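# Press a stapler's arm fully down and release it

## Task

Push the stapler's arm firmly until it bottoms out, hold it there briefly, then release it so it springs back up. The stapler must remain upright and where it was on the table; if it tips over or shifts out of place, the task fails. Nothing may fall off the table or be left resting off it.

## Robot and tools

Robot: the upper body of a humanoid on a stand past the table's -x edge, facing about +x. Only the right arm (seven joints) and right hand move. The hand has a thumb and two fingers, middle and index. The right shoulder sits about 0.28 m above the pelvis, 0.14 m toward -y and 0.06 m toward +x; the hand point reaches at most 0.55 m from it.

Scene frame (used in results): z = 0 is the table top, +z up, +x across the table away from the robot, so the robot's right is -y. The table's near edge is at x = 0.18 m. Printed positions and orientations may be off by a few cm, more at long reach.

Hand point: fixed to the palm, 0.06 m in front of the palm face, between the two fingers at knuckle level. Its own axes: +y out of the palm, +z along straight fingers, +x across the palm from index toward middle. Flat fingers extend 0.095 m past it along +z. A wrist camera and its clamp on the index side can collide with things.

Command row (shared by execute_actions and move): 13 plain numbers, each in [-1, 1], one list for the single arm, in this order: dx, dy, dz, rx, ry, rz, thumb_0, thumb_1, thumb_2, middle_0, middle_1, index_0, index_1. The first six are an offset, not a pose: they are measured from the Hand target as it stands when the action or move begins, along that Hand target's own axes. Scale: 1.0 = 0.6 m for dx..dz and 180 degrees for rx..rz; rx, ry, rz form one rotation vector. Rows in the same action all count from that same start, not from each other; but a new action or move starts from the updated Hand target, so resending an offset moves further. The last seven are absolute motor goals scaled between hinge stops. thumb_0 swivels the thumb (+1 = +60 deg, tip toward middle finger side; -1 = -60 deg, toward index side) and closes nothing. For the other six, +1 is open and -1 closed: thumb_1 spans +35 to -60 deg (straight near +0.26), thumb_2 0 to -100 deg, each finger _0 bends at the knuckle 0 to +90 deg, _1 bends the tip 0 to +100 deg. Writing 0 is a real command; to keep the hand unchanged resend the last seven values. Fingers act like soft springs and hinges ignore goal changes smaller than about 0.06-0.07 (0.17 for thumb_0).

execute_actions(actions, cameras): actions is a list of actions; each action is up to 15 rows, one per 1/30 s step; a short action repeats its last row to fill 15 steps (0.5 s). An empty list just returns state and images. cameras picks cam_head and/or cam_wrist; omit, null or ["all"] for both, [] for none.

move(target, speed, blend, blocking, cameras): target is one 13-number row or up to 15 rows, each an offset from the same starting Hand target. speed is top path speed in m/s, 0.002 to 1.2 (default 0.25), rotations up to twice that in rad/s; one value or one per target. blend (m) rounds corners between listed targets; 0 stops at each. blocking=false returns after about 0.5 s while the move continues. Hand numbers of the first target are sent at once; those of later targets when the arm arrives and settles. The path does not avoid obstacles; faster moves hit harder and a target set deeper past a contact presses harder. The result adds a 'move:' line: done (settled within 3 mm and 2 deg), off_target, moving, held or fault, plus limits (paced = pose clipped, held = steps withheld). Neither done nor off_target tells you about contact.

wait(seconds 0-10): lets time run while the arm keeps its last command. stop(): brakes a running move, needing some room. zoom_image(camera cam_head or cam_wrist, region [x0,y0,x1,y1] pixels, at most 504x504) enlarges part of the latest image. finished_scene(scene 1-3) ends the scene irreversibly; the goal state must persist without the robot.

Results: end_effector_position (m) and end_effector_quat_wxyz in the scene frame; the Hand target (the last commanded pose, after orientation is clipped to within 32 deg of the measured one), from which the next offsets are counted; joint positions, velocities ('within noise' means essentially still) and torques (whole drive output including gravity, positive toward larger joint angle, with offsets and noise); hand_goal, hand_position and hand_torque_nm in command order. The hand often stops short of the Hand target; a following action, even all zeros, re-requests it, and any remaining gap can be sent as an offset. An arm blocked by an object keeps pushing until commanded away; to end a push, command the target back beyond the actual hand point. Joint ranges (rad): shoulder pitch -2.800..2.670, roll -2.252..0.000, yaw -2.618..2.618, elbow -1.047..2.094, wrist roll -1.972..1.972, pitch -1.614..1.614, yaw -1.614..1.614. Big rotations can swing the elbow. Images: cam_head and cam_wrist, 896x504 each.

Avoid: striking the stapler fast, pushing it sideways or tipping it, shoving far past contact, dropping anything, and holding a strong push or stretched arm for long, since motors heat (MOTOR HOT line at 90 C; at 120 C an OVER-TEMPERATURE FAULT drops the arm for 30-60 s or more). While the controller deliberates, the simulation keeps running and the arm holds its last command.

Each tool is called after "Emit:" by a JSON object that holds its "api" and its "payload".

## Session

Emit:
{"api": "execute_actions", "payload": {"actions": []}}

Scene clock: 0.00 s.
end_effector_position=(+0.2118, -0.1899, +0.2958) hand_goal=(+0.000, +0.263, +1.000, +1.000, +1.000, +1.000, +1.000) hand_position=(+0.000, +0.263, +1.000, +1.000, +1.000, +1.000, +1.000) hand_torque_nm=(+0.00, +0.00, +0.00, +0.00, +0.00, +0.00, +0.00) end_effector_quat_wxyz=(+0.710, -0.602, +0.178, -0.319)
Joint positions: [0.403 -0.922 -1.025 -0.576 0.135 -0.859 0.389]
Joint velocities: within noise
Joint torques (N m): no reading
Hand target: +0.2118, -0.1899, +0.2958; +0.710, -0.602, +0.178, -0.319

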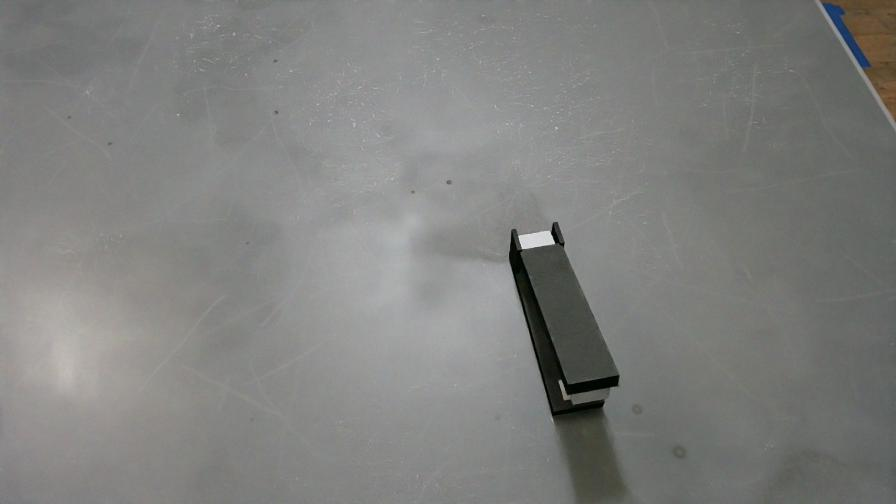

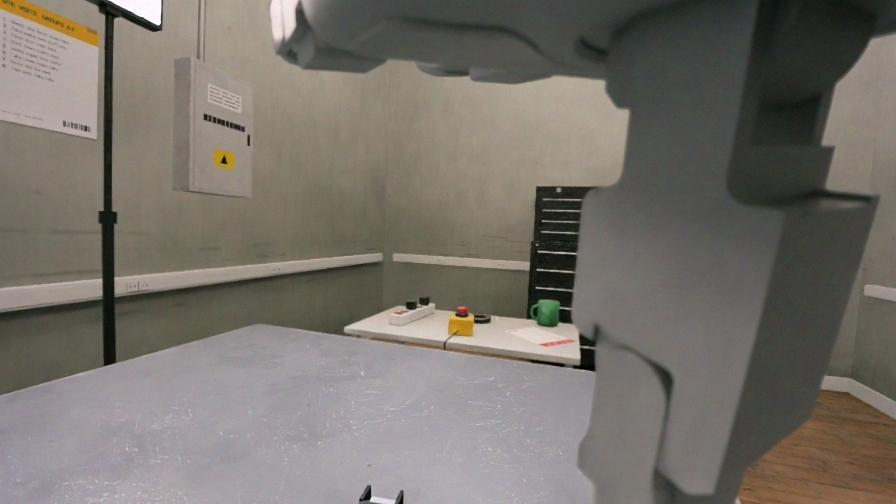

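Emit:
{"api": "move", "payload": {"target": [0.102, 0.053, 0.177, -0.548, 0.208, 0.226, 0, 1, 1, -1, -1, -1, -1], "speed": 0.4}}

Scene clock: 13.00 s.
end_effector_position=(+0.3305, -0.1501, +0.2970) hand_goal=(+0.000, +1.000, +1.000, -1.000, -1.000, -1.000, -1.000) hand_position=(+0.000, +0.920, +1.000, -0.931, -0.937, -0.931, -0.937) hand_torque_nm=(+0.00, -0.10, +0.00, +0.08, +0.09, +0.08, +0.09) end_effector_quat_wxyz=(+0.444, -0.585, +0.665, -0.135)
Joint positions: [1.02 -2.219 -1.543 -0.07 0.818 0.464 0.578]
Joint velocities: within noise
Joint torques (N m): [-2.91 0.12 -3.1 2.49 0.22 -0.37 -0.73]
Hand target: +0.3319, -0.1498, +0.2955; +0.196, -0.675, +0.709, -0.060
Off the commanded pose: 0.002 m, 56 deg; orientation clipped.
joint sent to its limit — joint 2 (shoulder roll), lower limit. The joint targets are off in orientation, not in position.
move: off_target; limits=paced

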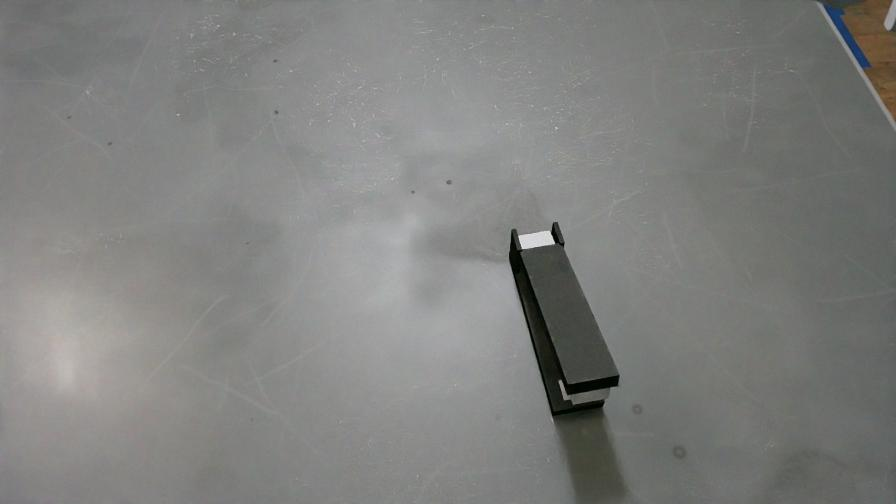

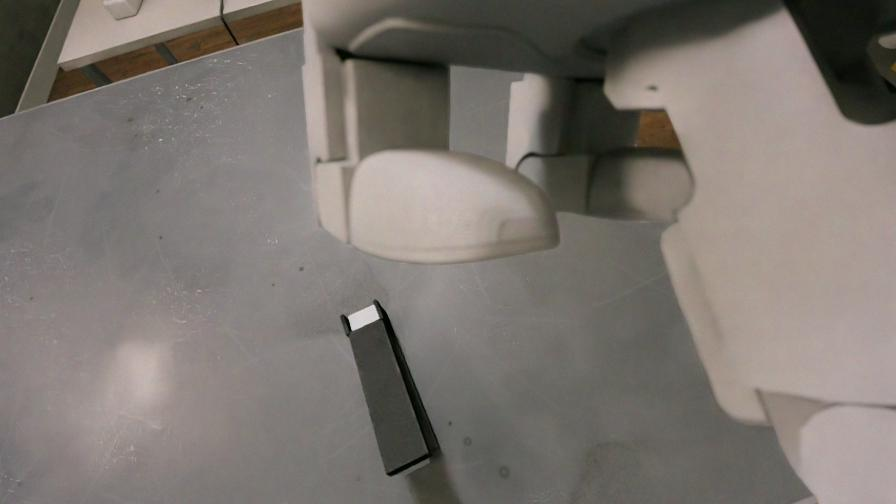

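Emit:
{"api": "move", "payload": {"target": [0, 0, 0, 0.1536, -0.0826, -0.2787, 0, 1, 1, -1, -1, -1, -1], "speed": 0.4}}

Scene clock: 20.87 s.
end_effector_position=(+0.3319, -0.1528, +0.2959) hand_goal=(+0.000, +1.000, +1.000, -1.000, -1.000, -1.000, -1.000) hand_position=(+0.000, +0.920, +1.000, -0.931, -0.937, -0.931, -0.937) hand_torque_nm=(+0.00, -0.10, +0.00, +0.08, +0.09, +0.08, +0.09) end_effector_quat_wxyz=(-0.419, +0.823, -0.296, +0.243)
Joint positions: [1.02 -2.219 -1.543 -0.116 0.24 -0.215 0.63]
Joint velocities: within noise
Joint torques (N m): [-3.33 0.2 -3.11 0.93 0.07 -0.05 -0.86]
Hand target: +0.3319, -0.1498, +0.2955; -0.389, +0.846, -0.296, +0.214
Off the commanded pose: 0.003 m, 5 deg.
joint sent to its limit — joint 2 (shoulder roll), lower limit. The joint targets are off in orientation, not in position.
move: off_target

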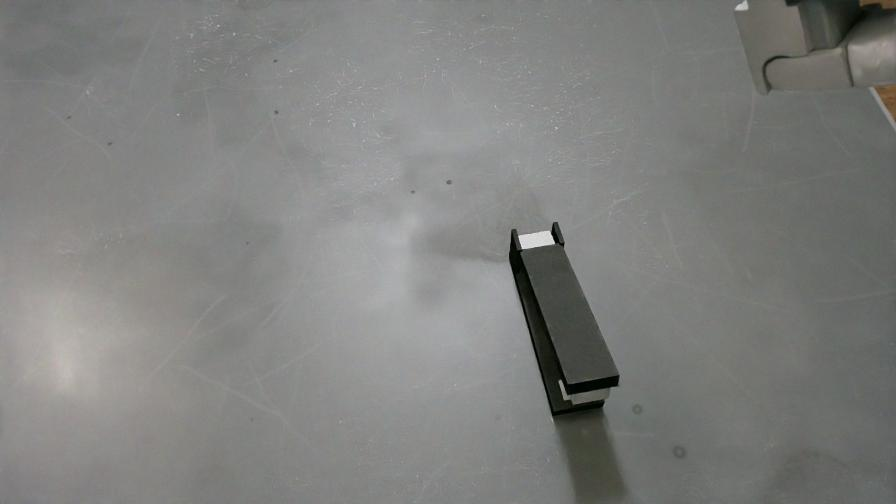

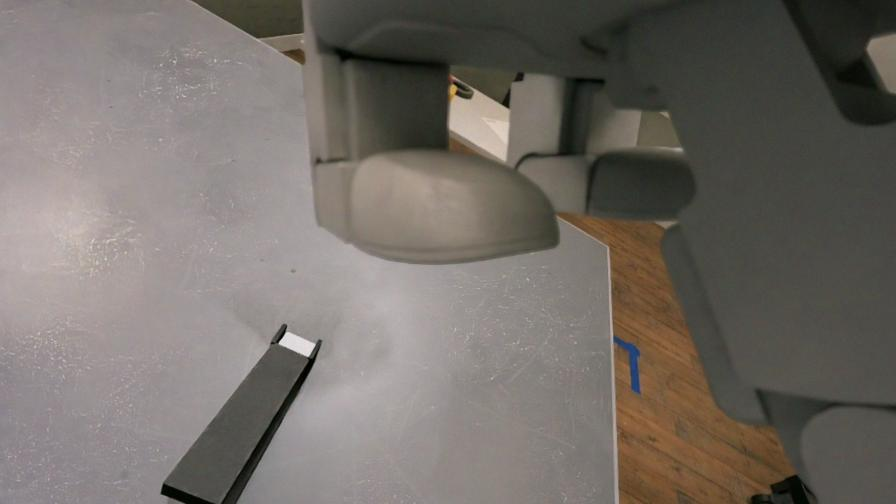

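Emit:
{"api": "move", "payload": {"target": [0.045, 0.242, 0.137, 0, 0, 0, 0, 1, 1, -1, -1, -1, -1], "speed": 0.2}}

Scene clock: 25.00 s.
end_effector_position=(+0.3497, -0.2047, +0.1401) hand_goal=(+0.000, +1.000, +1.000, -1.000, -1.000, -1.000, -1.000) hand_position=(+0.000, +0.920, +1.000, -0.931, -0.938, -0.931, -0.937) hand_torque_nm=(+0.00, -0.10, +0.00, +0.08, +0.08, +0.08, +0.09) end_effector_quat_wxyz=(-0.477, +0.768, -0.252, +0.346)
Joint positions: [1.805 -2.216 -1.526 -0.12 -0.362 -0.04 -0.323]
Joint velocities: within noise
Joint torques (N m): [-2.59 2.44 -3.01 -0.32 0.03 0.55 -0.98]
Hand target: +0.3517, -0.2000, +0.1353; -0.389, +0.846, -0.296, +0.214
Off the commanded pose: 0.007 m, 21 deg.
joint sent to its limit — joint 2 (shoulder roll), lower limit. The joint targets are off in position and orientation.
move: off_target

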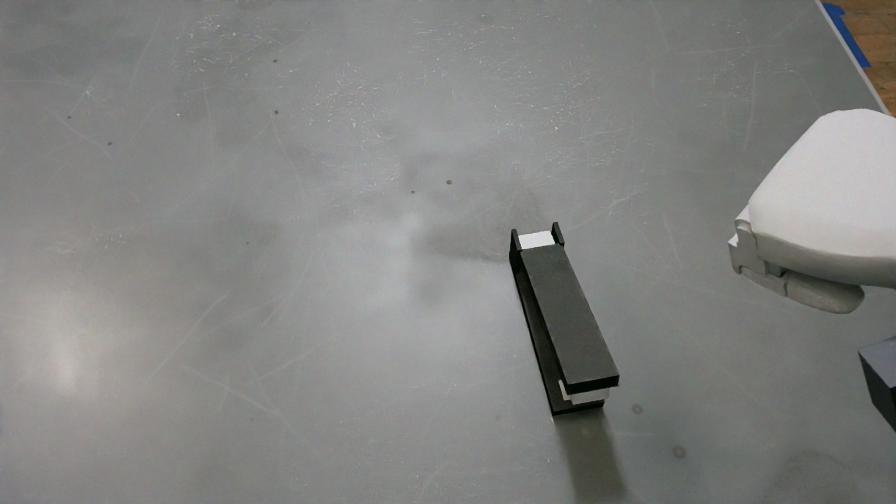

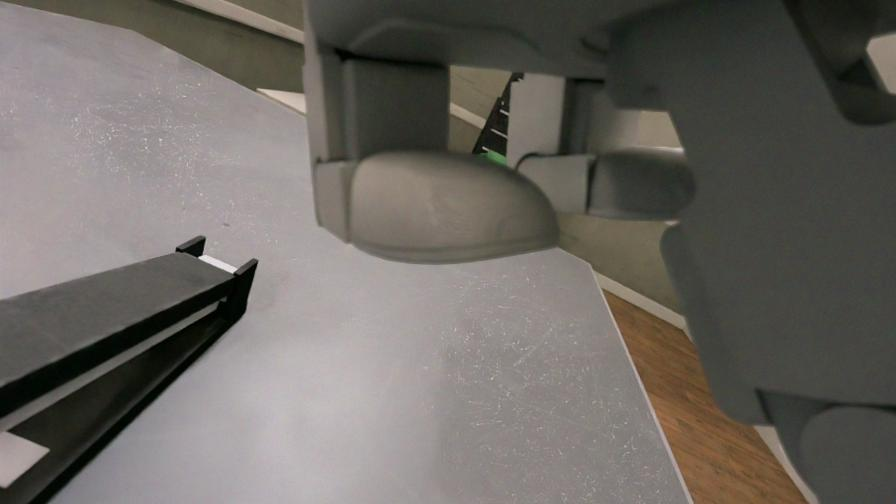

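Emit:
{"api": "move", "payload": {"target": [-0.147, -0.14, -0.291, 0.278, 0, 0, 0, 1, 1, -1, -1, -1, -1], "speed": 0.4}}

Scene clock: 29.90 s.
end_effector_position=(+0.2105, -0.1884, +0.2917) hand_goal=(+0.000, +1.000, +1.000, -1.000, -1.000, -1.000, -1.000) hand_position=(+0.000, +0.926, +1.000, -0.936, -0.938, -0.936, -0.937) hand_torque_nm=(+0.00, -0.10, +0.00, +0.08, +0.08, +0.08, +0.09) end_effector_quat_wxyz=(+0.709, -0.605, +0.181, -0.313)
Joint positions: [1.757 -1.234 -1.567 -0.593 -0.33 -0.749 -0.948]
Joint velocities: within noise
Joint torques (N m): [0.15 2.36 -2.13 1.68 0.93 -0.09 -1.1]
Hand target: +0.2118, -0.1900, +0.2955; +0.710, -0.602, +0.178, -0.319
Off the commanded pose: 0.004 m, 1 deg.
move: off_target

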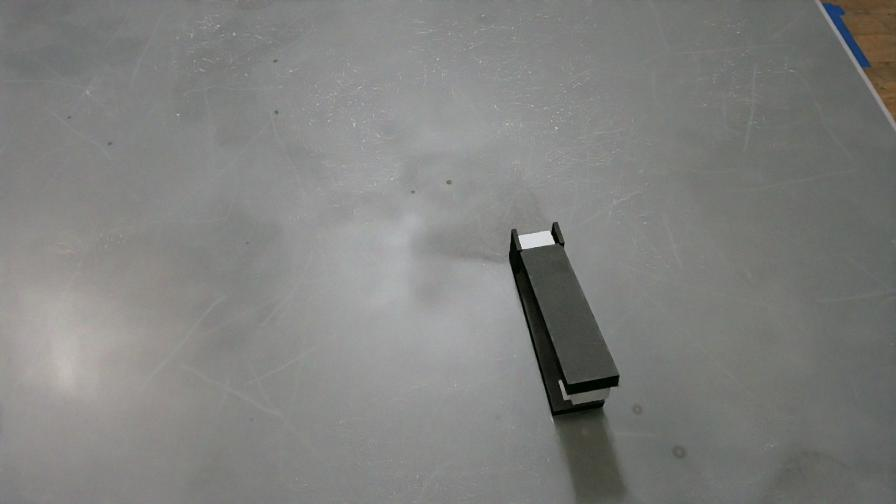

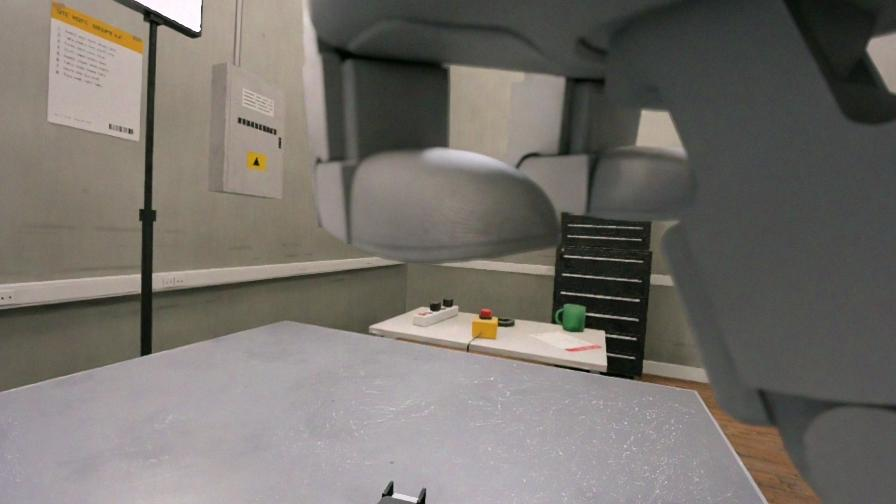

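Emit:
{"api": "move", "payload": {"target": [0.053, 0.063, 0.02, -0.0966, 0.334, 0.529, 0, 1, 1, -1, -1, -1, -1], "speed": 0.5}}

Scene clock: 38.40 s.
end_effector_position=(+0.2504, -0.2006, +0.2664) hand_goal=(+0.000, +1.000, +1.000, -1.000, -1.000, -1.000, -1.000) hand_position=(+0.000, +0.926, +1.000, -0.936, -0.941, -0.936, -0.941) hand_torque_nm=(+0.00, -0.10, +0.00, +0.08, +0.08, +0.08, +0.08) end_effector_quat_wxyz=(+0.455, -0.156, +0.874, +0.073)
Joint positions: [2.589 -1.443 -2.11 -0.435 1.813 -0.212 0.315]
Joint velocities: within noise
Joint torques (N m): [-1.23 3.54 -2.15 2.41 0.55 -0.89 0.21]
Hand target: +0.2518, -0.1996, +0.2656; +0.455, -0.153, +0.874, +0.080
Off the commanded pose: 0.002 m, 1 deg.
move: done

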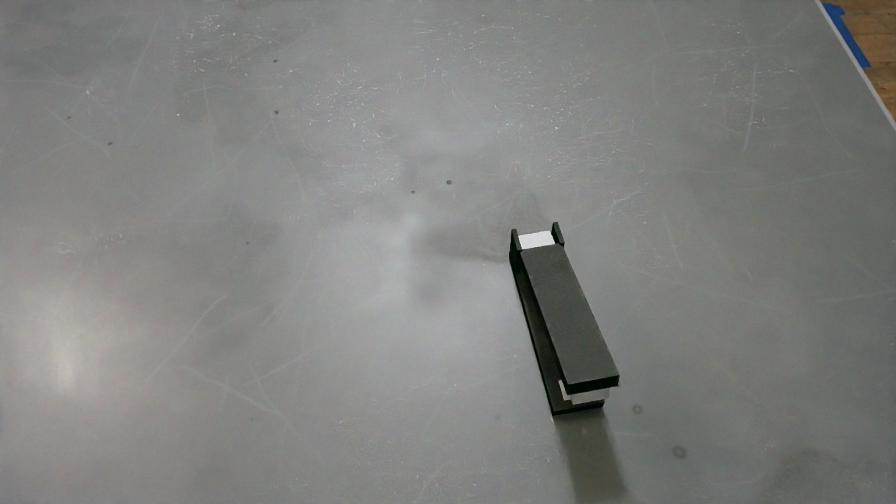

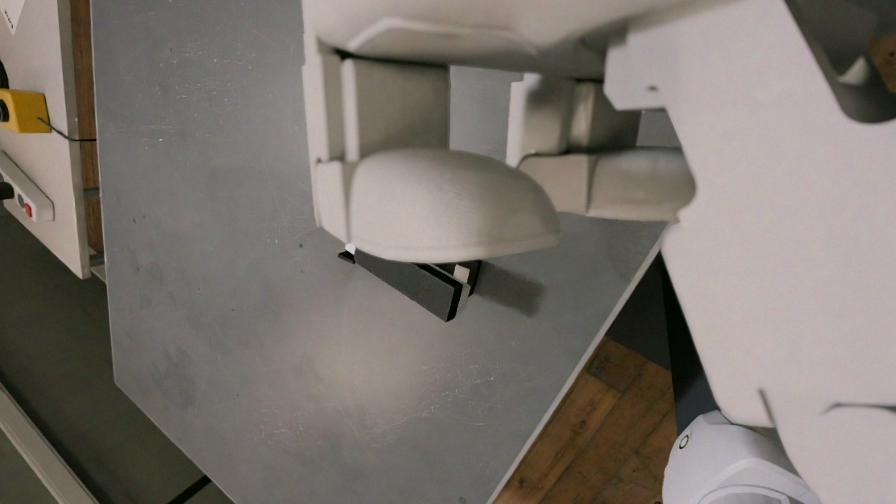

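Emit:
{"api": "move", "payload": {"target": [-0.002, 0.107, 0.176, 0, 0, 0, 0, 1, 1, -1, -1, -1, -1], "speed": 0.25}}

Scene clock: 48.67 s.
end_effector_position=(+0.3100, -0.1123, +0.2039) hand_goal=(+0.000, +1.000, +1.000, -1.000, -1.000, -1.000, -1.000) hand_position=(+0.000, +0.926, +1.000, -0.936, -0.941, -0.936, -0.941) hand_torque_nm=(+0.00, -0.10, +0.00, +0.08, +0.08, +0.08, +0.08) end_effector_quat_wxyz=(+0.450, -0.150, +0.877, +0.077)
Joint positions: [2.452 -2.209 -2.444 -0.355 1.57 0.358 -0.255]
Joint velocities: within noise
Joint torques (N m): [-4.35 2.78 -2.5 0.22 0 -0.95 0.22]
Hand target: +0.3120, -0.1095, +0.2061; +0.455, -0.153, +0.874, +0.080
Off the commanded pose: 0.004 m, 1 deg.
joint sent to its limit — joint 2 (shoulder roll), lower limit. The joint targets still meet the commanded pose.
move: off_target

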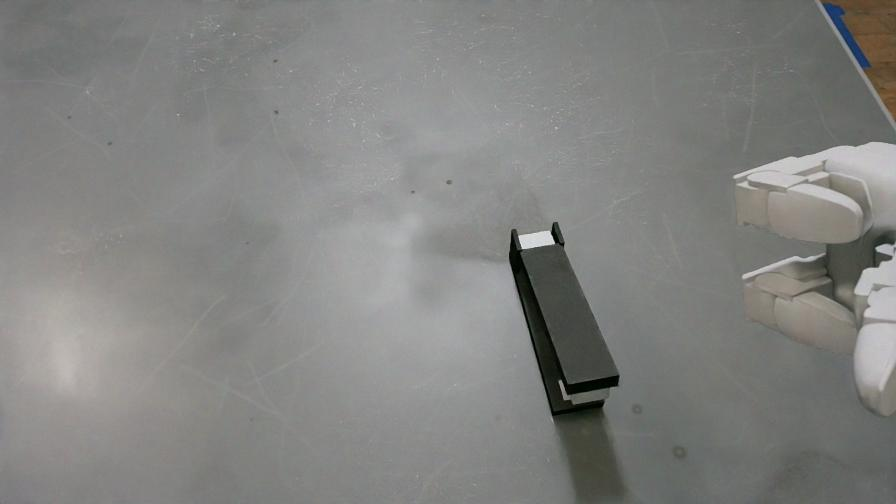

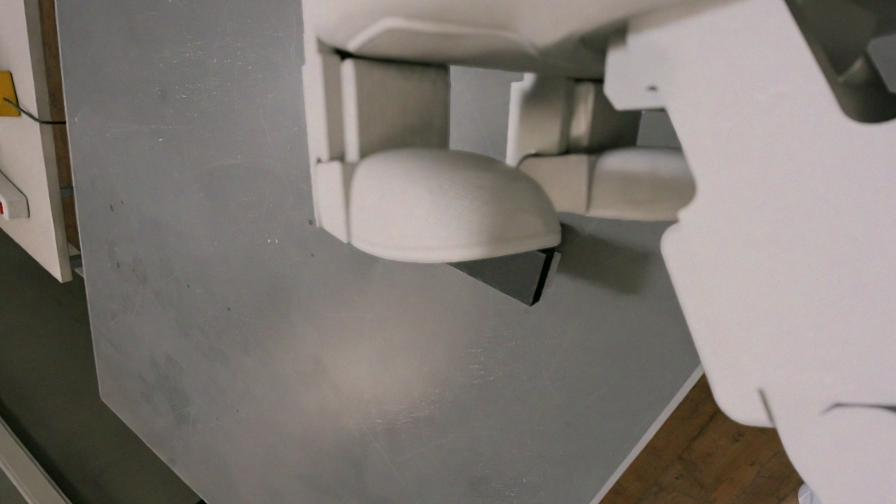

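Emit:
{"api": "move", "payload": {"target": [0.002, 0.09, -0.002, 0, 0, 0, 0, 1, 1, -1, -1, -1, -1], "speed": 0.25}}

Scene clock: 63.10 s.
end_effector_position=(+0.2890, -0.0648, +0.2054) hand_goal=(+0.000, +1.000, +1.000, -1.000, -1.000, -1.000, -1.000) hand_position=(+0.000, +0.926, +1.000, -0.936, -0.941, -0.936, -0.941) hand_torque_nm=(+0.00, -0.10, +0.00, +0.08, +0.08, +0.08, +0.08) end_effector_quat_wxyz=(+0.454, -0.153, +0.875, +0.074)
Joint positions: [2.052 -2.209 -1.961 -0.571 1.694 0.189 -0.553]
Joint velocities: within noise
Joint torques (N m): [-4.3 1.64 -1.8 0.23 0.24 -1.47 0]
Hand target: +0.2920, -0.0593, +0.2058; +0.455, -0.153, +0.874, +0.080
Off the commanded pose: 0.006 m, 1 deg.
joint sent to its limit — joint 2 (shoulder roll), lower limit. The joint targets still meet the commanded pose.
move: off_target

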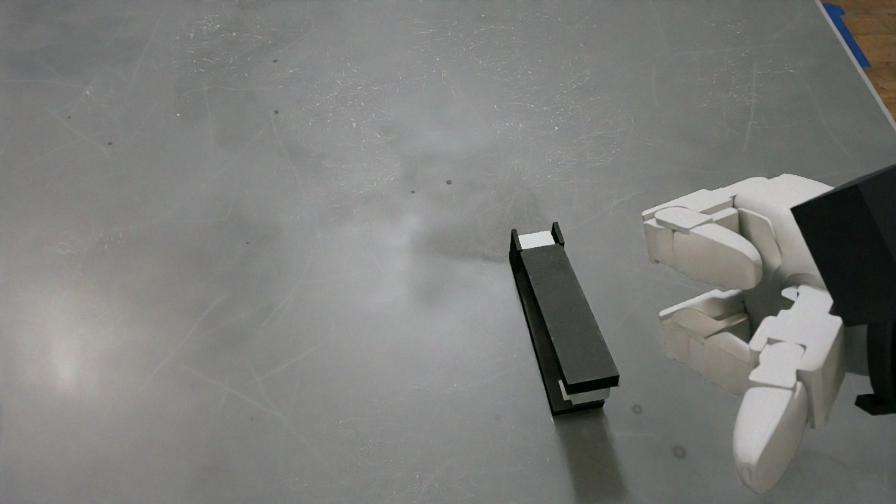

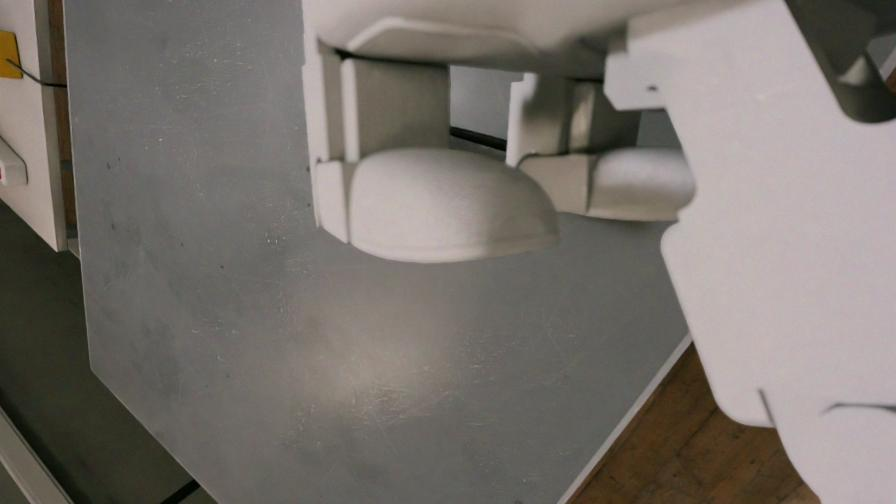

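Emit:
{"api": "move", "payload": {"target": [0.026, 0.017, 0.08, 0, 0, 0, 0, 1, 1, -1, -1, -1, -1], "speed": 0.15}}

Scene clock: 72.50 s.
end_effector_position=(+0.2914, -0.0738, +0.1866) hand_goal=(+0.000, +1.000, +1.000, -1.000, -1.000, -1.000, -1.000) hand_position=(+0.000, +0.926, +1.000, -0.936, -0.941, -0.936, -0.941) hand_torque_nm=(+0.00, -0.10, +0.00, +0.08, +0.08, +0.08, +0.08) end_effector_quat_wxyz=(+0.455, -0.146, +0.876, +0.067)
Joint positions: [1.901 -2.212 -1.657 -0.518 1.654 0.025 -0.519]
Joint velocities: within noise
Joint torques (N m): [-4.35 1.74 -1.72 0.24 0.15 -1.48 0.18]
Hand target: +0.3171, -0.0393, +0.1655; +0.455, -0.153, +0.874, +0.080
Off the commanded pose: 0.048 m, 2 deg.
joint sent to its limit — joint 2 (shoulder roll), lower limit. The joint targets are off in position, not in orientation.
move: off_target

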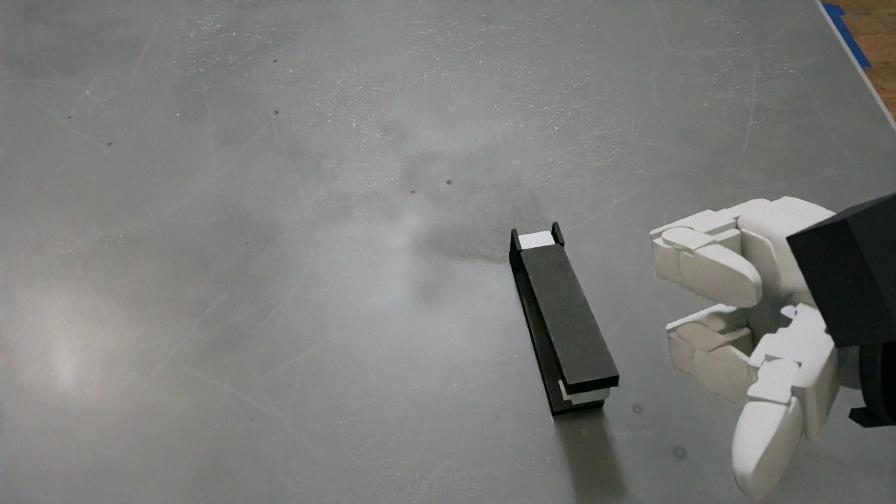

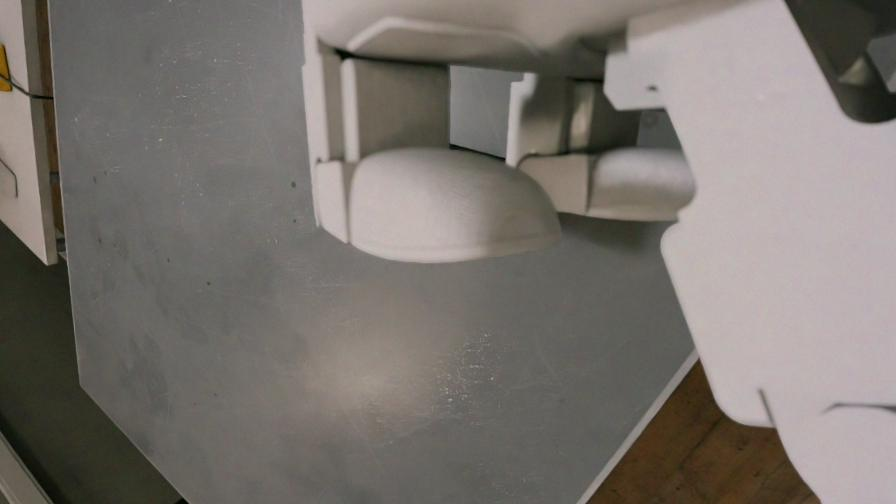

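Emit:
{"api": "move", "payload": {"target": [[0.128, -0.36, -0.431, 0, 0, 0, 0, 1, 1, -1, -1, -1, -1], [0.392, -0.43, -0.429, 0, 0, 0, 0, 1, 1, -1, -1, -1, -1]], "speed": 0.25}}

Scene clock: 80.97 s.
end_effector_position=(+0.0787, -0.4022, +0.1258) hand_goal=(+0.000, +1.000, +1.000, -1.000, -1.000, -1.000, -1.000) hand_position=(+0.000, +0.927, +1.000, -0.936, -0.941, -0.936, -0.941) hand_torque_nm=(+0.00, -0.09, +0.00, +0.08, +0.08, +0.08, +0.08) end_effector_quat_wxyz=(+0.239, -0.223, +0.936, -0.129)
Joint positions: [2.68 -2.013 -0.868 0.694 1.979 -0.978 0.627]
Joint velocities: within noise
Joint torques (N m): [0.96 5.71 0.07 3.52 0.81 -0.36 -0.02]
Hand target: +0.0797, -0.3995, +0.1202; +0.431, -0.162, +0.886, +0.055
Off the commanded pose: 0.006 m, 36 deg; orientation clipped.
joint sent to its limit — joint 1 (shoulder pitch), upper limit; joint 5 (wrist roll), upper limit. The joint targets are off in orientation, not in position.
move: off_target; limits=paced

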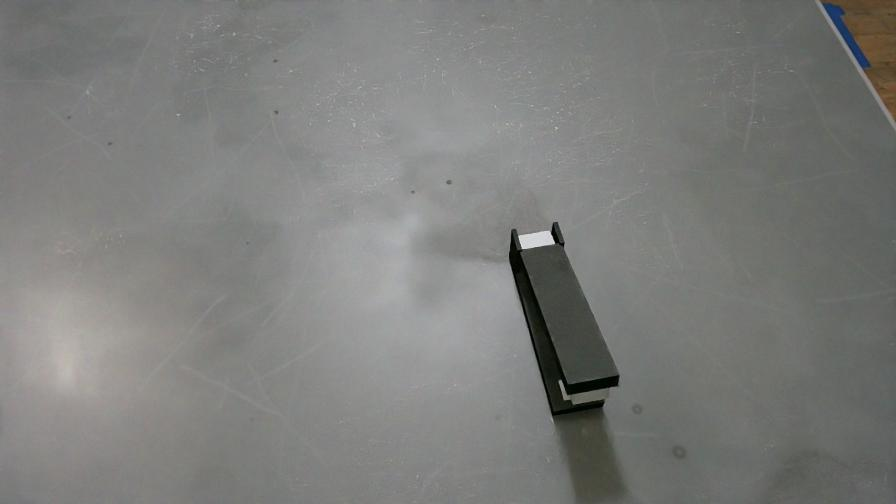

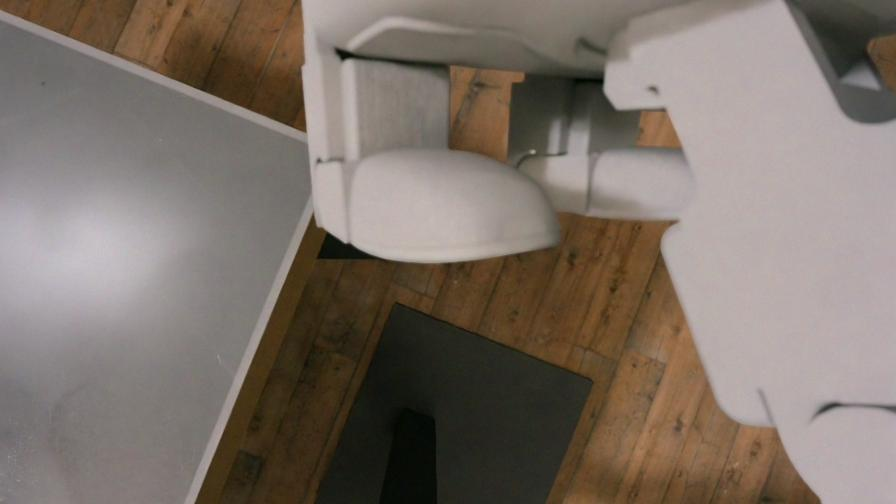

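Emit:
{"api": "move", "payload": {"target": [-0.443, 0.245, 0.058, 0.1117, -0.353, -0.5145, 0, 1, 1, -1, -1, -1, -1], "speed": 0.4, "cameras": []}}

Scene clock: 88.43 s.
end_effector_position=(+0.2091, -0.1917, +0.3010) hand_goal=(+0.000, +1.000, +1.000, -1.000, -1.000, -1.000, -1.000) hand_position=(+0.000, +0.927, +1.000, -0.936, -0.941, -0.936, -0.941) hand_torque_nm=(+0.00, -0.09, +0.00, +0.08, +0.08, +0.08, +0.08) end_effector_quat_wxyz=(+0.710, -0.598, +0.185, -0.322)
Joint positions: [1.678 -1.197 -1.552 -0.576 -0.276 -0.801 -0.88]
Joint velocities: within noise
Joint torques (N m): [0.38 0.84 -2.08 0.42 0.51 0.26 -0.78]
Hand target: +0.2093, -0.1892, +0.3004; +0.710, -0.602, +0.178, -0.319
Off the commanded pose: 0.003 m, 1 deg.
move: done
No camera images: "cameras" was empty.

Emit:
{"api": "move", "payload": {"target": [0.022, 0.058, -0.35, 0, 0, 0, 0, 1, 1, -1, -1, -1, -1], "speed": 0.3, "cameras": []}}

Scene clock: 91.57 s.
end_effector_position=(+0.0937, -0.3495, +0.2224) hand_goal=(+0.000, +1.000, +1.000, -1.000, -1.000, -1.000, -1.000) hand_position=(+0.000, +0.927, +1.000, -0.937, -0.941, -0.936, -0.941) hand_torque_nm=(+0.00, -0.09, +0.00, +0.08, +0.08, +0.08, +0.08) end_effector_quat_wxyz=(+0.601, -0.641, +0.281, -0.387)
Joint positions: [1.123 -0.952 -1.208 0.174 -1.573 -1.386 -1.626]
Joint velocities: within noise
Joint torques (N m): [2.28 -1.35 -2.59 0.58 0.39 -0.13 -1.07]
Hand target: +0.0936, -0.3512, +0.2238; +0.710, -0.602, +0.178, -0.319
Off the commanded pose: 0.002 m, 19 deg.
joint sent to its limit — joint 7 (wrist yaw), lower limit. The joint targets are off in orientation, not in position.
move: off_target
No camera images: "cameras" was empty.

Emit:
{"api": "move", "payload": {"target": [0.044, 0.149, 0.025, -0.0966, 0.334, 0.529, 0, 1, 1, -1, -1, -1, -1], "speed": 0.4, "cameras": ["cam_wrist"]}}

Scene clock: 97.73 s.
end_effector_position=(+0.1425, -0.3501, +0.1448) hand_goal=(+0.000, +1.000, +1.000, -1.000, -1.000, -1.000, -1.000) hand_position=(+0.000, +0.927, +1.000, -0.937, -0.941, -0.936, -0.941) hand_torque_nm=(+0.00, -0.09, +0.00, +0.08, +0.08, +0.08, +0.08) end_effector_quat_wxyz=(+0.364, -0.159, +0.917, -0.036)
Joint positions: [1.667 -1.93 -0.168 0.371 1.979 -0.907 0.682]
Joint velocities: within noise
Joint torques (N m): [0.3 1.91 -0.37 3.25 0.75 -0.61 0.08]
Hand target: +0.1439, -0.3512, +0.1439; +0.455, -0.153, +0.874, +0.080
Off the commanded pose: 0.002 m, 18 deg.
joint sent to its limit — joint 5 (wrist roll), upper limit. The joint targets are off in orientation, not in position.
move: off_target; limits=paced
Images, in order (width x height): cam_wrist 896x504.

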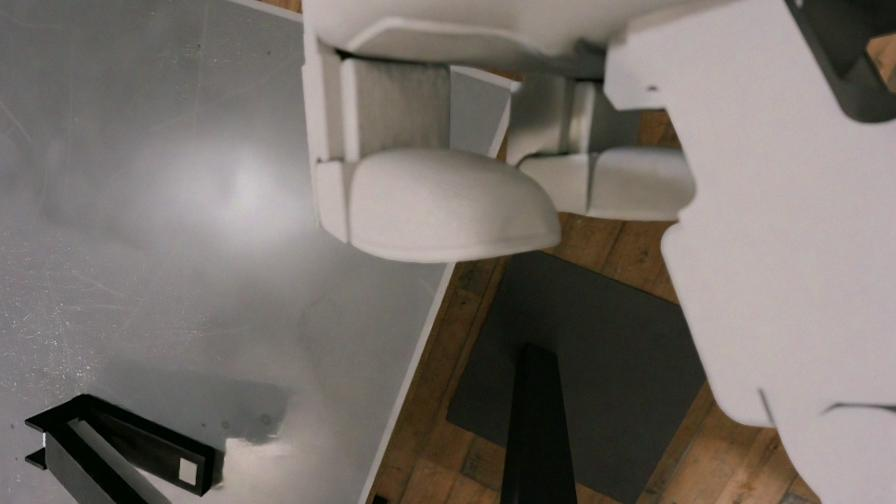

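Emit:
{"api": "move", "payload": {"target": [[-0.064, 0.028, -0.141, 0.0966, -0.334, -0.529, 0, 1, 1, -1, -1, -1, -1],[-0.32, 0.214, 0.017, 0.0966, -0.334, -0.529, 0, 1, 1, -1, -1, -1, -1]], "speed": 0.35, "cameras": []}}

Scene clock: 105.90 s.
end_effector_position=(+0.2112, -0.1932, +0.2974) hand_goal=(+0.000, +1.000, +1.000, -1.000, -1.000, -1.000, -1.000) hand_position=(+0.000, +0.927, +1.000, -0.937, -0.941, -0.936, -0.941) hand_torque_nm=(+0.00, -0.09, +0.00, +0.08, +0.08, +0.08, +0.08) end_effector_quat_wxyz=(+0.712, -0.596, +0.182, -0.324)
Joint positions: [0.616 -1.007 -1.081 -0.546 0.052 -0.9 0.122]
Joint velocities: within noise
Joint torques (N m): [0.37 -3.85 -1.35 -0.95 0.55 0.33 -0.88]
Hand target: +0.2115, -0.1903, +0.2955; +0.710, -0.602, +0.178, -0.319
Off the commanded pose: 0.003 m, 1 deg.
move: done; limits=paced
No camera images: "cameras" was empty.

Emit:
{"api": "move", "payload": {"target": [-0.012, 0.208, 0.171, -0.167, 0, 0, 0, 1, 1, -1, -1, -1, -1], "speed": 0.3}}

Scene clock: 109.50 s.
end_effector_position=(+0.3013, -0.1004, +0.1971) hand_goal=(+0.000, +1.000, +1.000, -1.000, -1.000, -1.000, -1.000) hand_position=(+0.000, +0.927, +1.000, -0.937, -0.941, -0.936, -0.941) hand_torque_nm=(+0.00, -0.09, +0.00, +0.08, +0.08, +0.08, +0.08) end_effector_quat_wxyz=(-0.532, +0.764, -0.255, +0.262)
Joint positions: [1.147 -2.219 -1.145 -0.668 0.013 0.243 -0.164]
Joint velocities: within noise
Joint torques (N m): [-2.23 0.47 -2.81 0.84 -0.24 0.32 -0.59]
Hand target: +0.3014, -0.1004, +0.1955; -0.530, +0.765, -0.255, +0.262
Off the commanded pose: 0.002 m, 0 deg.
joint sent to its limit — joint 2 (shoulder roll), lower limit. The joint targets still meet the commanded pose.
move: done

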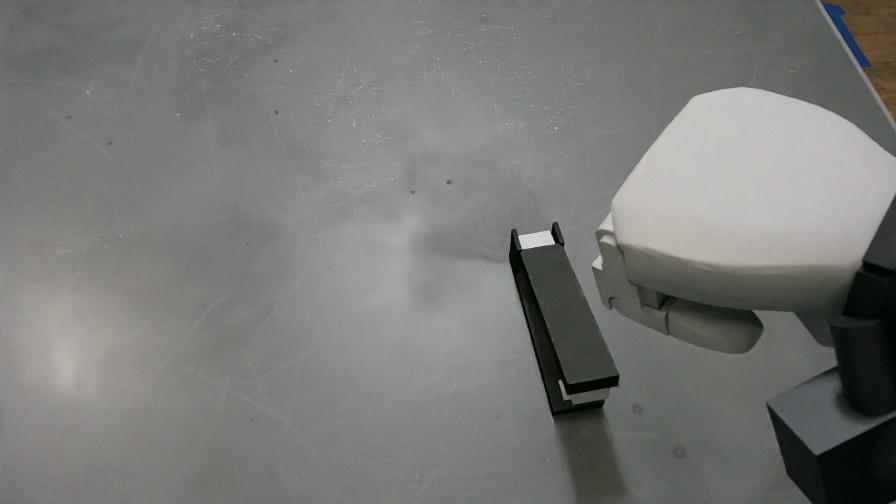

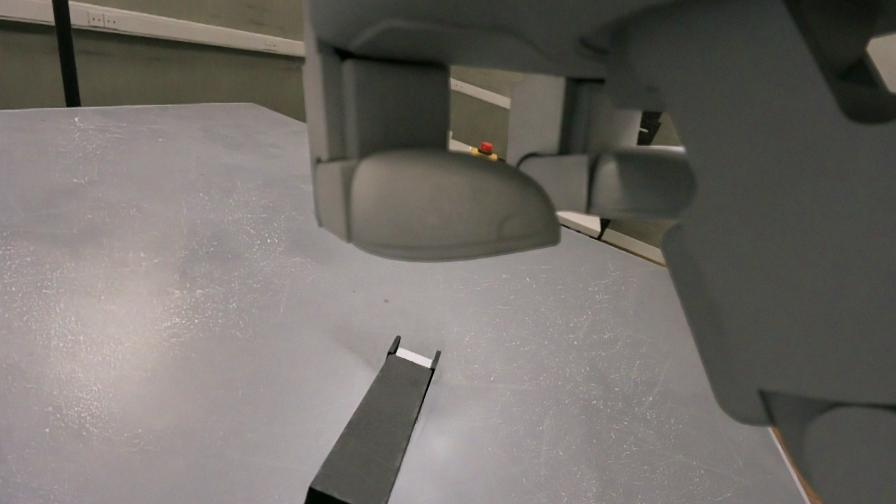

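Emit:
{"api": "move", "payload": {"target": [-0.065, 0.087, 0.086, 0, 0, 0, 0, 1, 1, -1, -1, -1, -1], "speed": 0.2}}

Scene clock: 112.63 s.
end_effector_position=(+0.2775, -0.0870, +0.1565) hand_goal=(+0.000, +1.000, +1.000, -1.000, -1.000, -1.000, -1.000) hand_position=(+0.000, +0.927, +1.000, -0.937, -0.941, -0.936, -0.941) hand_torque_nm=(+0.00, -0.09, +0.00, +0.08, +0.08, +0.08, +0.08) end_effector_quat_wxyz=(-0.619, +0.717, -0.228, +0.225)
Joint positions: [1.826 -2.218 -1.499 -0.631 -0.293 0.156 -0.428]
Joint velocities: within noise
Joint torques (N m): [-1.91 1.75 -2.67 -0.09 -0.14 -0.16 -0.65]
Hand target: +0.3015, -0.0556, +0.1256; -0.530, +0.765, -0.255, +0.262
Off the commanded pose: 0.050 m, 13 deg.
joint sent to its limit — joint 2 (shoulder roll), lower limit. The joint targets are off in position and orientation.
move: off_target

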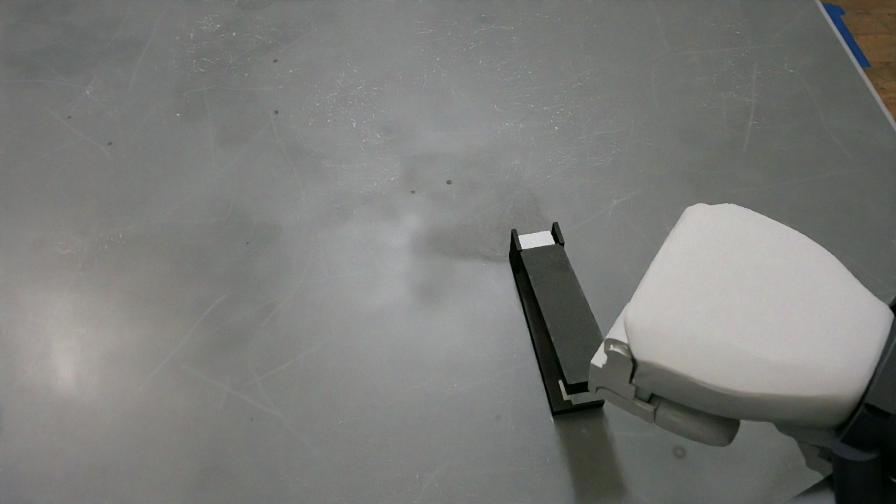

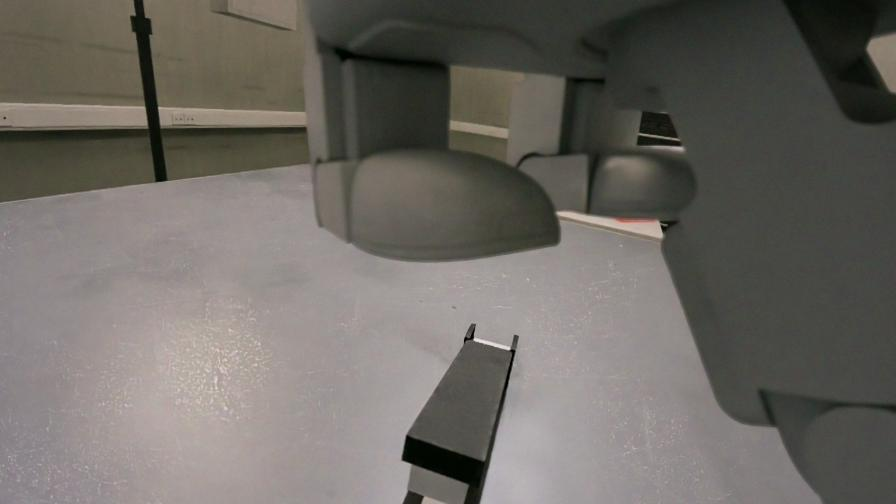

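Emit:
{"api": "move", "payload": {"target": [[0.077, -0.182, -0.338, 0.167, 0, 0, 0, 1, 1, -1, -1, -1, -1],[0.1, 0.072, -0.594, 0.167, 0, 0, 0, 1, 1, -1, -1, -1, -1]], "speed": 0.35, "cameras": []}}

Emit:
{"api": "move", "payload": {"target": [0.08, -0.1, 0.35, 0, 0, 0, 0, 1, 1, -1, -1, -1, -1], "speed": 0.35, "cameras": []}}

Scene clock: 119.60 s.
end_effector_position=(+0.1017, -0.3483, +0.1986) hand_goal=(+0.000, +1.000, +1.000, -1.000, -1.000, -1.000, -1.000) hand_position=(+0.000, +0.927, +1.000, -0.937, -0.941, -0.936, -0.941) hand_torque_nm=(+0.00, -0.09, +0.00, +0.08, +0.08, +0.08, +0.08) end_effector_quat_wxyz=(+0.607, -0.648, +0.270, -0.374)
Joint positions: [1.082 -0.997 -1.051 0.19 -1.567 -1.255 -1.626]
Joint velocities: within noise
Joint torques (N m): [2.09 -1.52 -2.58 0.83 0.39 -0.14 -1.08]
Hand target: +0.1017, -0.3505, +0.2000; +0.710, -0.602, +0.178, -0.319
Off the commanded pose: 0.003 m, 18 deg.
joint sent to its limit — joint 7 (wrist yaw), lower limit. The joint targets are off in orientation, not in position.
move: off_target
No camera images: "cameras" was empty.

Scene clock: 121.07 s.
end_effector_position=(+0.2562, -0.2320, +0.3065) hand_goal=(+0.000, +1.000, +1.000, -1.000, -1.000, -1.000, -1.000) hand_position=(+0.000, +0.927, +1.000, -0.937, -0.941, -0.936, -0.941) hand_torque_nm=(+0.00, -0.09, +0.00, +0.08, +0.08, +0.08, +0.08) end_effector_quat_wxyz=(+0.708, -0.605, +0.179, -0.317)
Joint positions: [1.326 -1.493 -1.4 -0.08 -0.194 -1.041 -0.65]
Joint velocities: within noise
Joint torques (N m): [-0.53 0.81 -2.64 0.28 1.24 0.3 -0.67]
Hand target: +0.2562, -0.2312, +0.3090; +0.710, -0.602, +0.178, -0.319
Off the commanded pose: 0.003 m, 0 deg.
move: done
No camera images: "cameras" was empty.

Emit:
{"api": "move", "payload": {"target": [[-0.084, 0.058, -0.351, 0, 0, 0, 0, 1, 1, -1, -1, -1, -1],[-0.04, 0.207, -0.326, -0.0966, 0.334, 0.529, 0, 1, 1, -1, -1, -1, -1],[-0.084, 0.058, -0.351, 0, 0, 0, 0, 1, 1, -1, -1, -1, -1],[-0.103, 0.009, -0.001, 0, 0, 0, 0, 1, 1, -1, -1, -1, -1]], "speed": 0.6, "cameras": []}}

Scene clock: 133.40 s.
end_effector_position=(+0.2115, -0.1881, +0.2937) hand_goal=(+0.000, +1.000, +1.000, -1.000, -1.000, -1.000, -1.000) hand_position=(+0.000, +0.927, +1.000, -0.937, -0.941, -0.937, -0.941) hand_torque_nm=(+0.00, -0.09, +0.00, +0.08, +0.08, +0.08, +0.08) end_effector_quat_wxyz=(+0.769, -0.606, +0.136, -0.152)
Joint positions: [-1.504 -2.215 1.54 -0.157 -0.465 -1.307 -1.066]
Joint velocities: within noise
Joint torques (N m): [-1.24 -2.58 -1.4 1.91 1.25 -0.22 -0.68]
Hand target: +0.2118, -0.1900, +0.2955; +0.710, -0.602, +0.178, -0.319
Off the commanded pose: 0.003 m, 21 deg.
joint sent to its limit — joint 2 (shoulder roll), lower limit. The joint targets are off in orientation, not in position.
move: off_target; limits=paced
No camera images: "cameras" was empty.

Emit:
{"api": "move", "payload": {"target": [-0.034, 0.21, 0.196, -0.11, 0, 0, 0, 1, 1, -1, -1, -1, -1], "speed": 0.4, "cameras": ["cam_head"]}}

Scene clock: 136.20 s.
end_effector_position=(+0.3010, -0.0845, +0.1912) hand_goal=(+0.000, +1.000, +1.000, -1.000, -1.000, -1.000, -1.000) hand_position=(+0.000, +0.928, +1.000, -0.937, -0.941, -0.937, -0.941) hand_torque_nm=(+0.00, -0.09, +0.00, +0.08, +0.08, +0.08, +0.08) end_effector_quat_wxyz=(-0.591, +0.716, -0.241, +0.282)
Joint positions: [-1.423 -1.499 1.535 -0.839 -0.204 0.434 -0.221]
Joint velocities: within noise
Joint torques (N m): [-4.23 -1.51 -2.56 -1.06 -0.41 0.33 -0.64]
Hand target: +0.3018, -0.0801, +0.1958; -0.596, +0.715, -0.230, +0.284
Off the commanded pose: 0.006 m, 1 deg.
move: off_target
Images, in order (width x height): cam_head 896x504.

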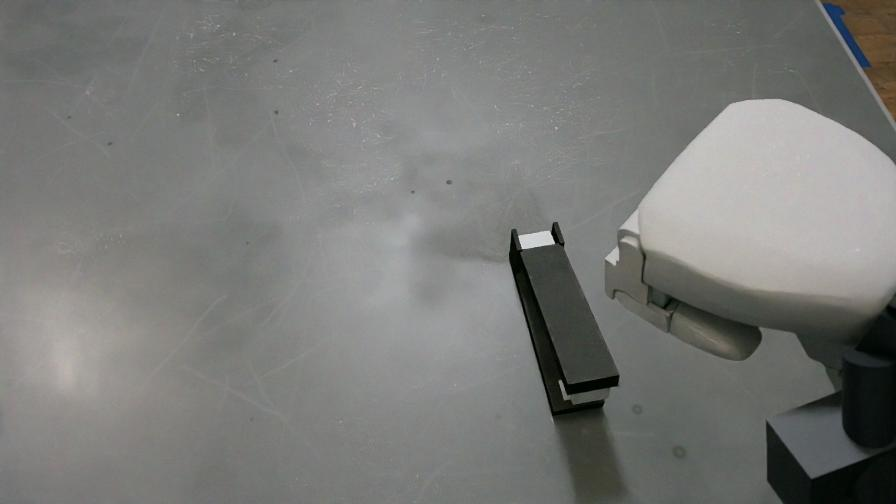

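Emit:
{"api": "move", "payload": {"target": [-0.061, 0.096, 0.06, 0, 0, 0, 0, 1, 1, -1, -1, -1, -1], "speed": 0.2}}

Scene clock: 138.60 s.
end_effector_position=(+0.3016, -0.0400, +0.1342) hand_goal=(+0.000, +1.000, +1.000, -1.000, -1.000, -1.000, -1.000) hand_position=(+0.000, +0.928, +1.000, -0.937, -0.941, -0.937, -0.941) hand_torque_nm=(+0.00, -0.09, +0.00, +0.08, +0.08, +0.08, +0.08) end_effector_quat_wxyz=(-0.598, +0.713, -0.229, +0.285)
Joint positions: [-1.293 -1.074 1.68 -0.721 -0.417 0.766 -0.279]
Joint velocities: within noise
Joint torques (N m): [-3.34 -1.35 -1.55 -0.63 -0.63 0.34 -1.08]
Hand target: +0.3000, -0.0402, +0.1298; -0.596, +0.715, -0.230, +0.284
Off the commanded pose: 0.005 m, 0 deg.
move: off_target

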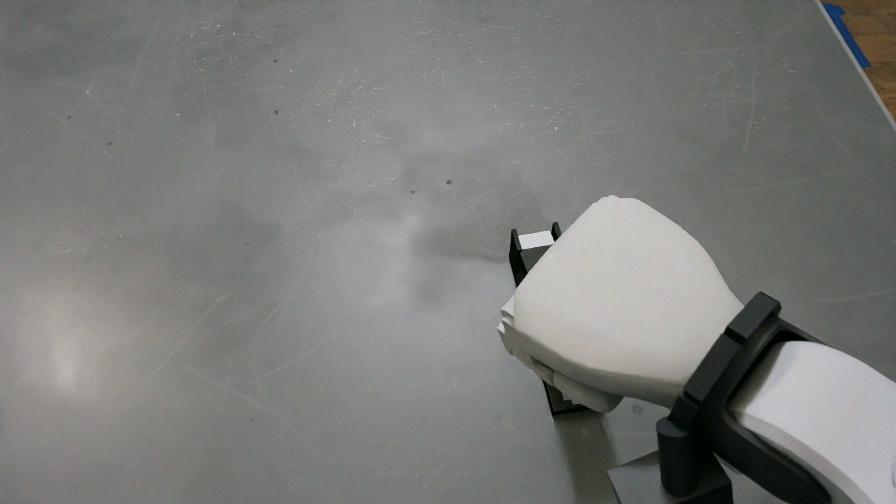

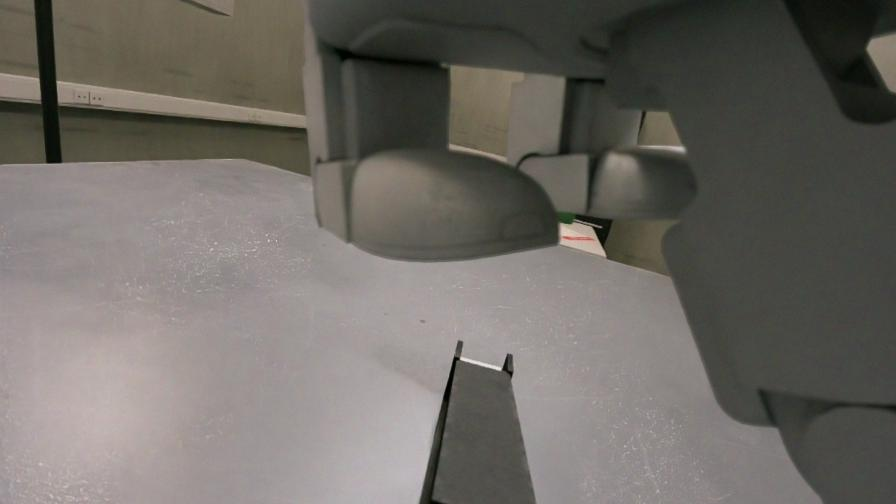

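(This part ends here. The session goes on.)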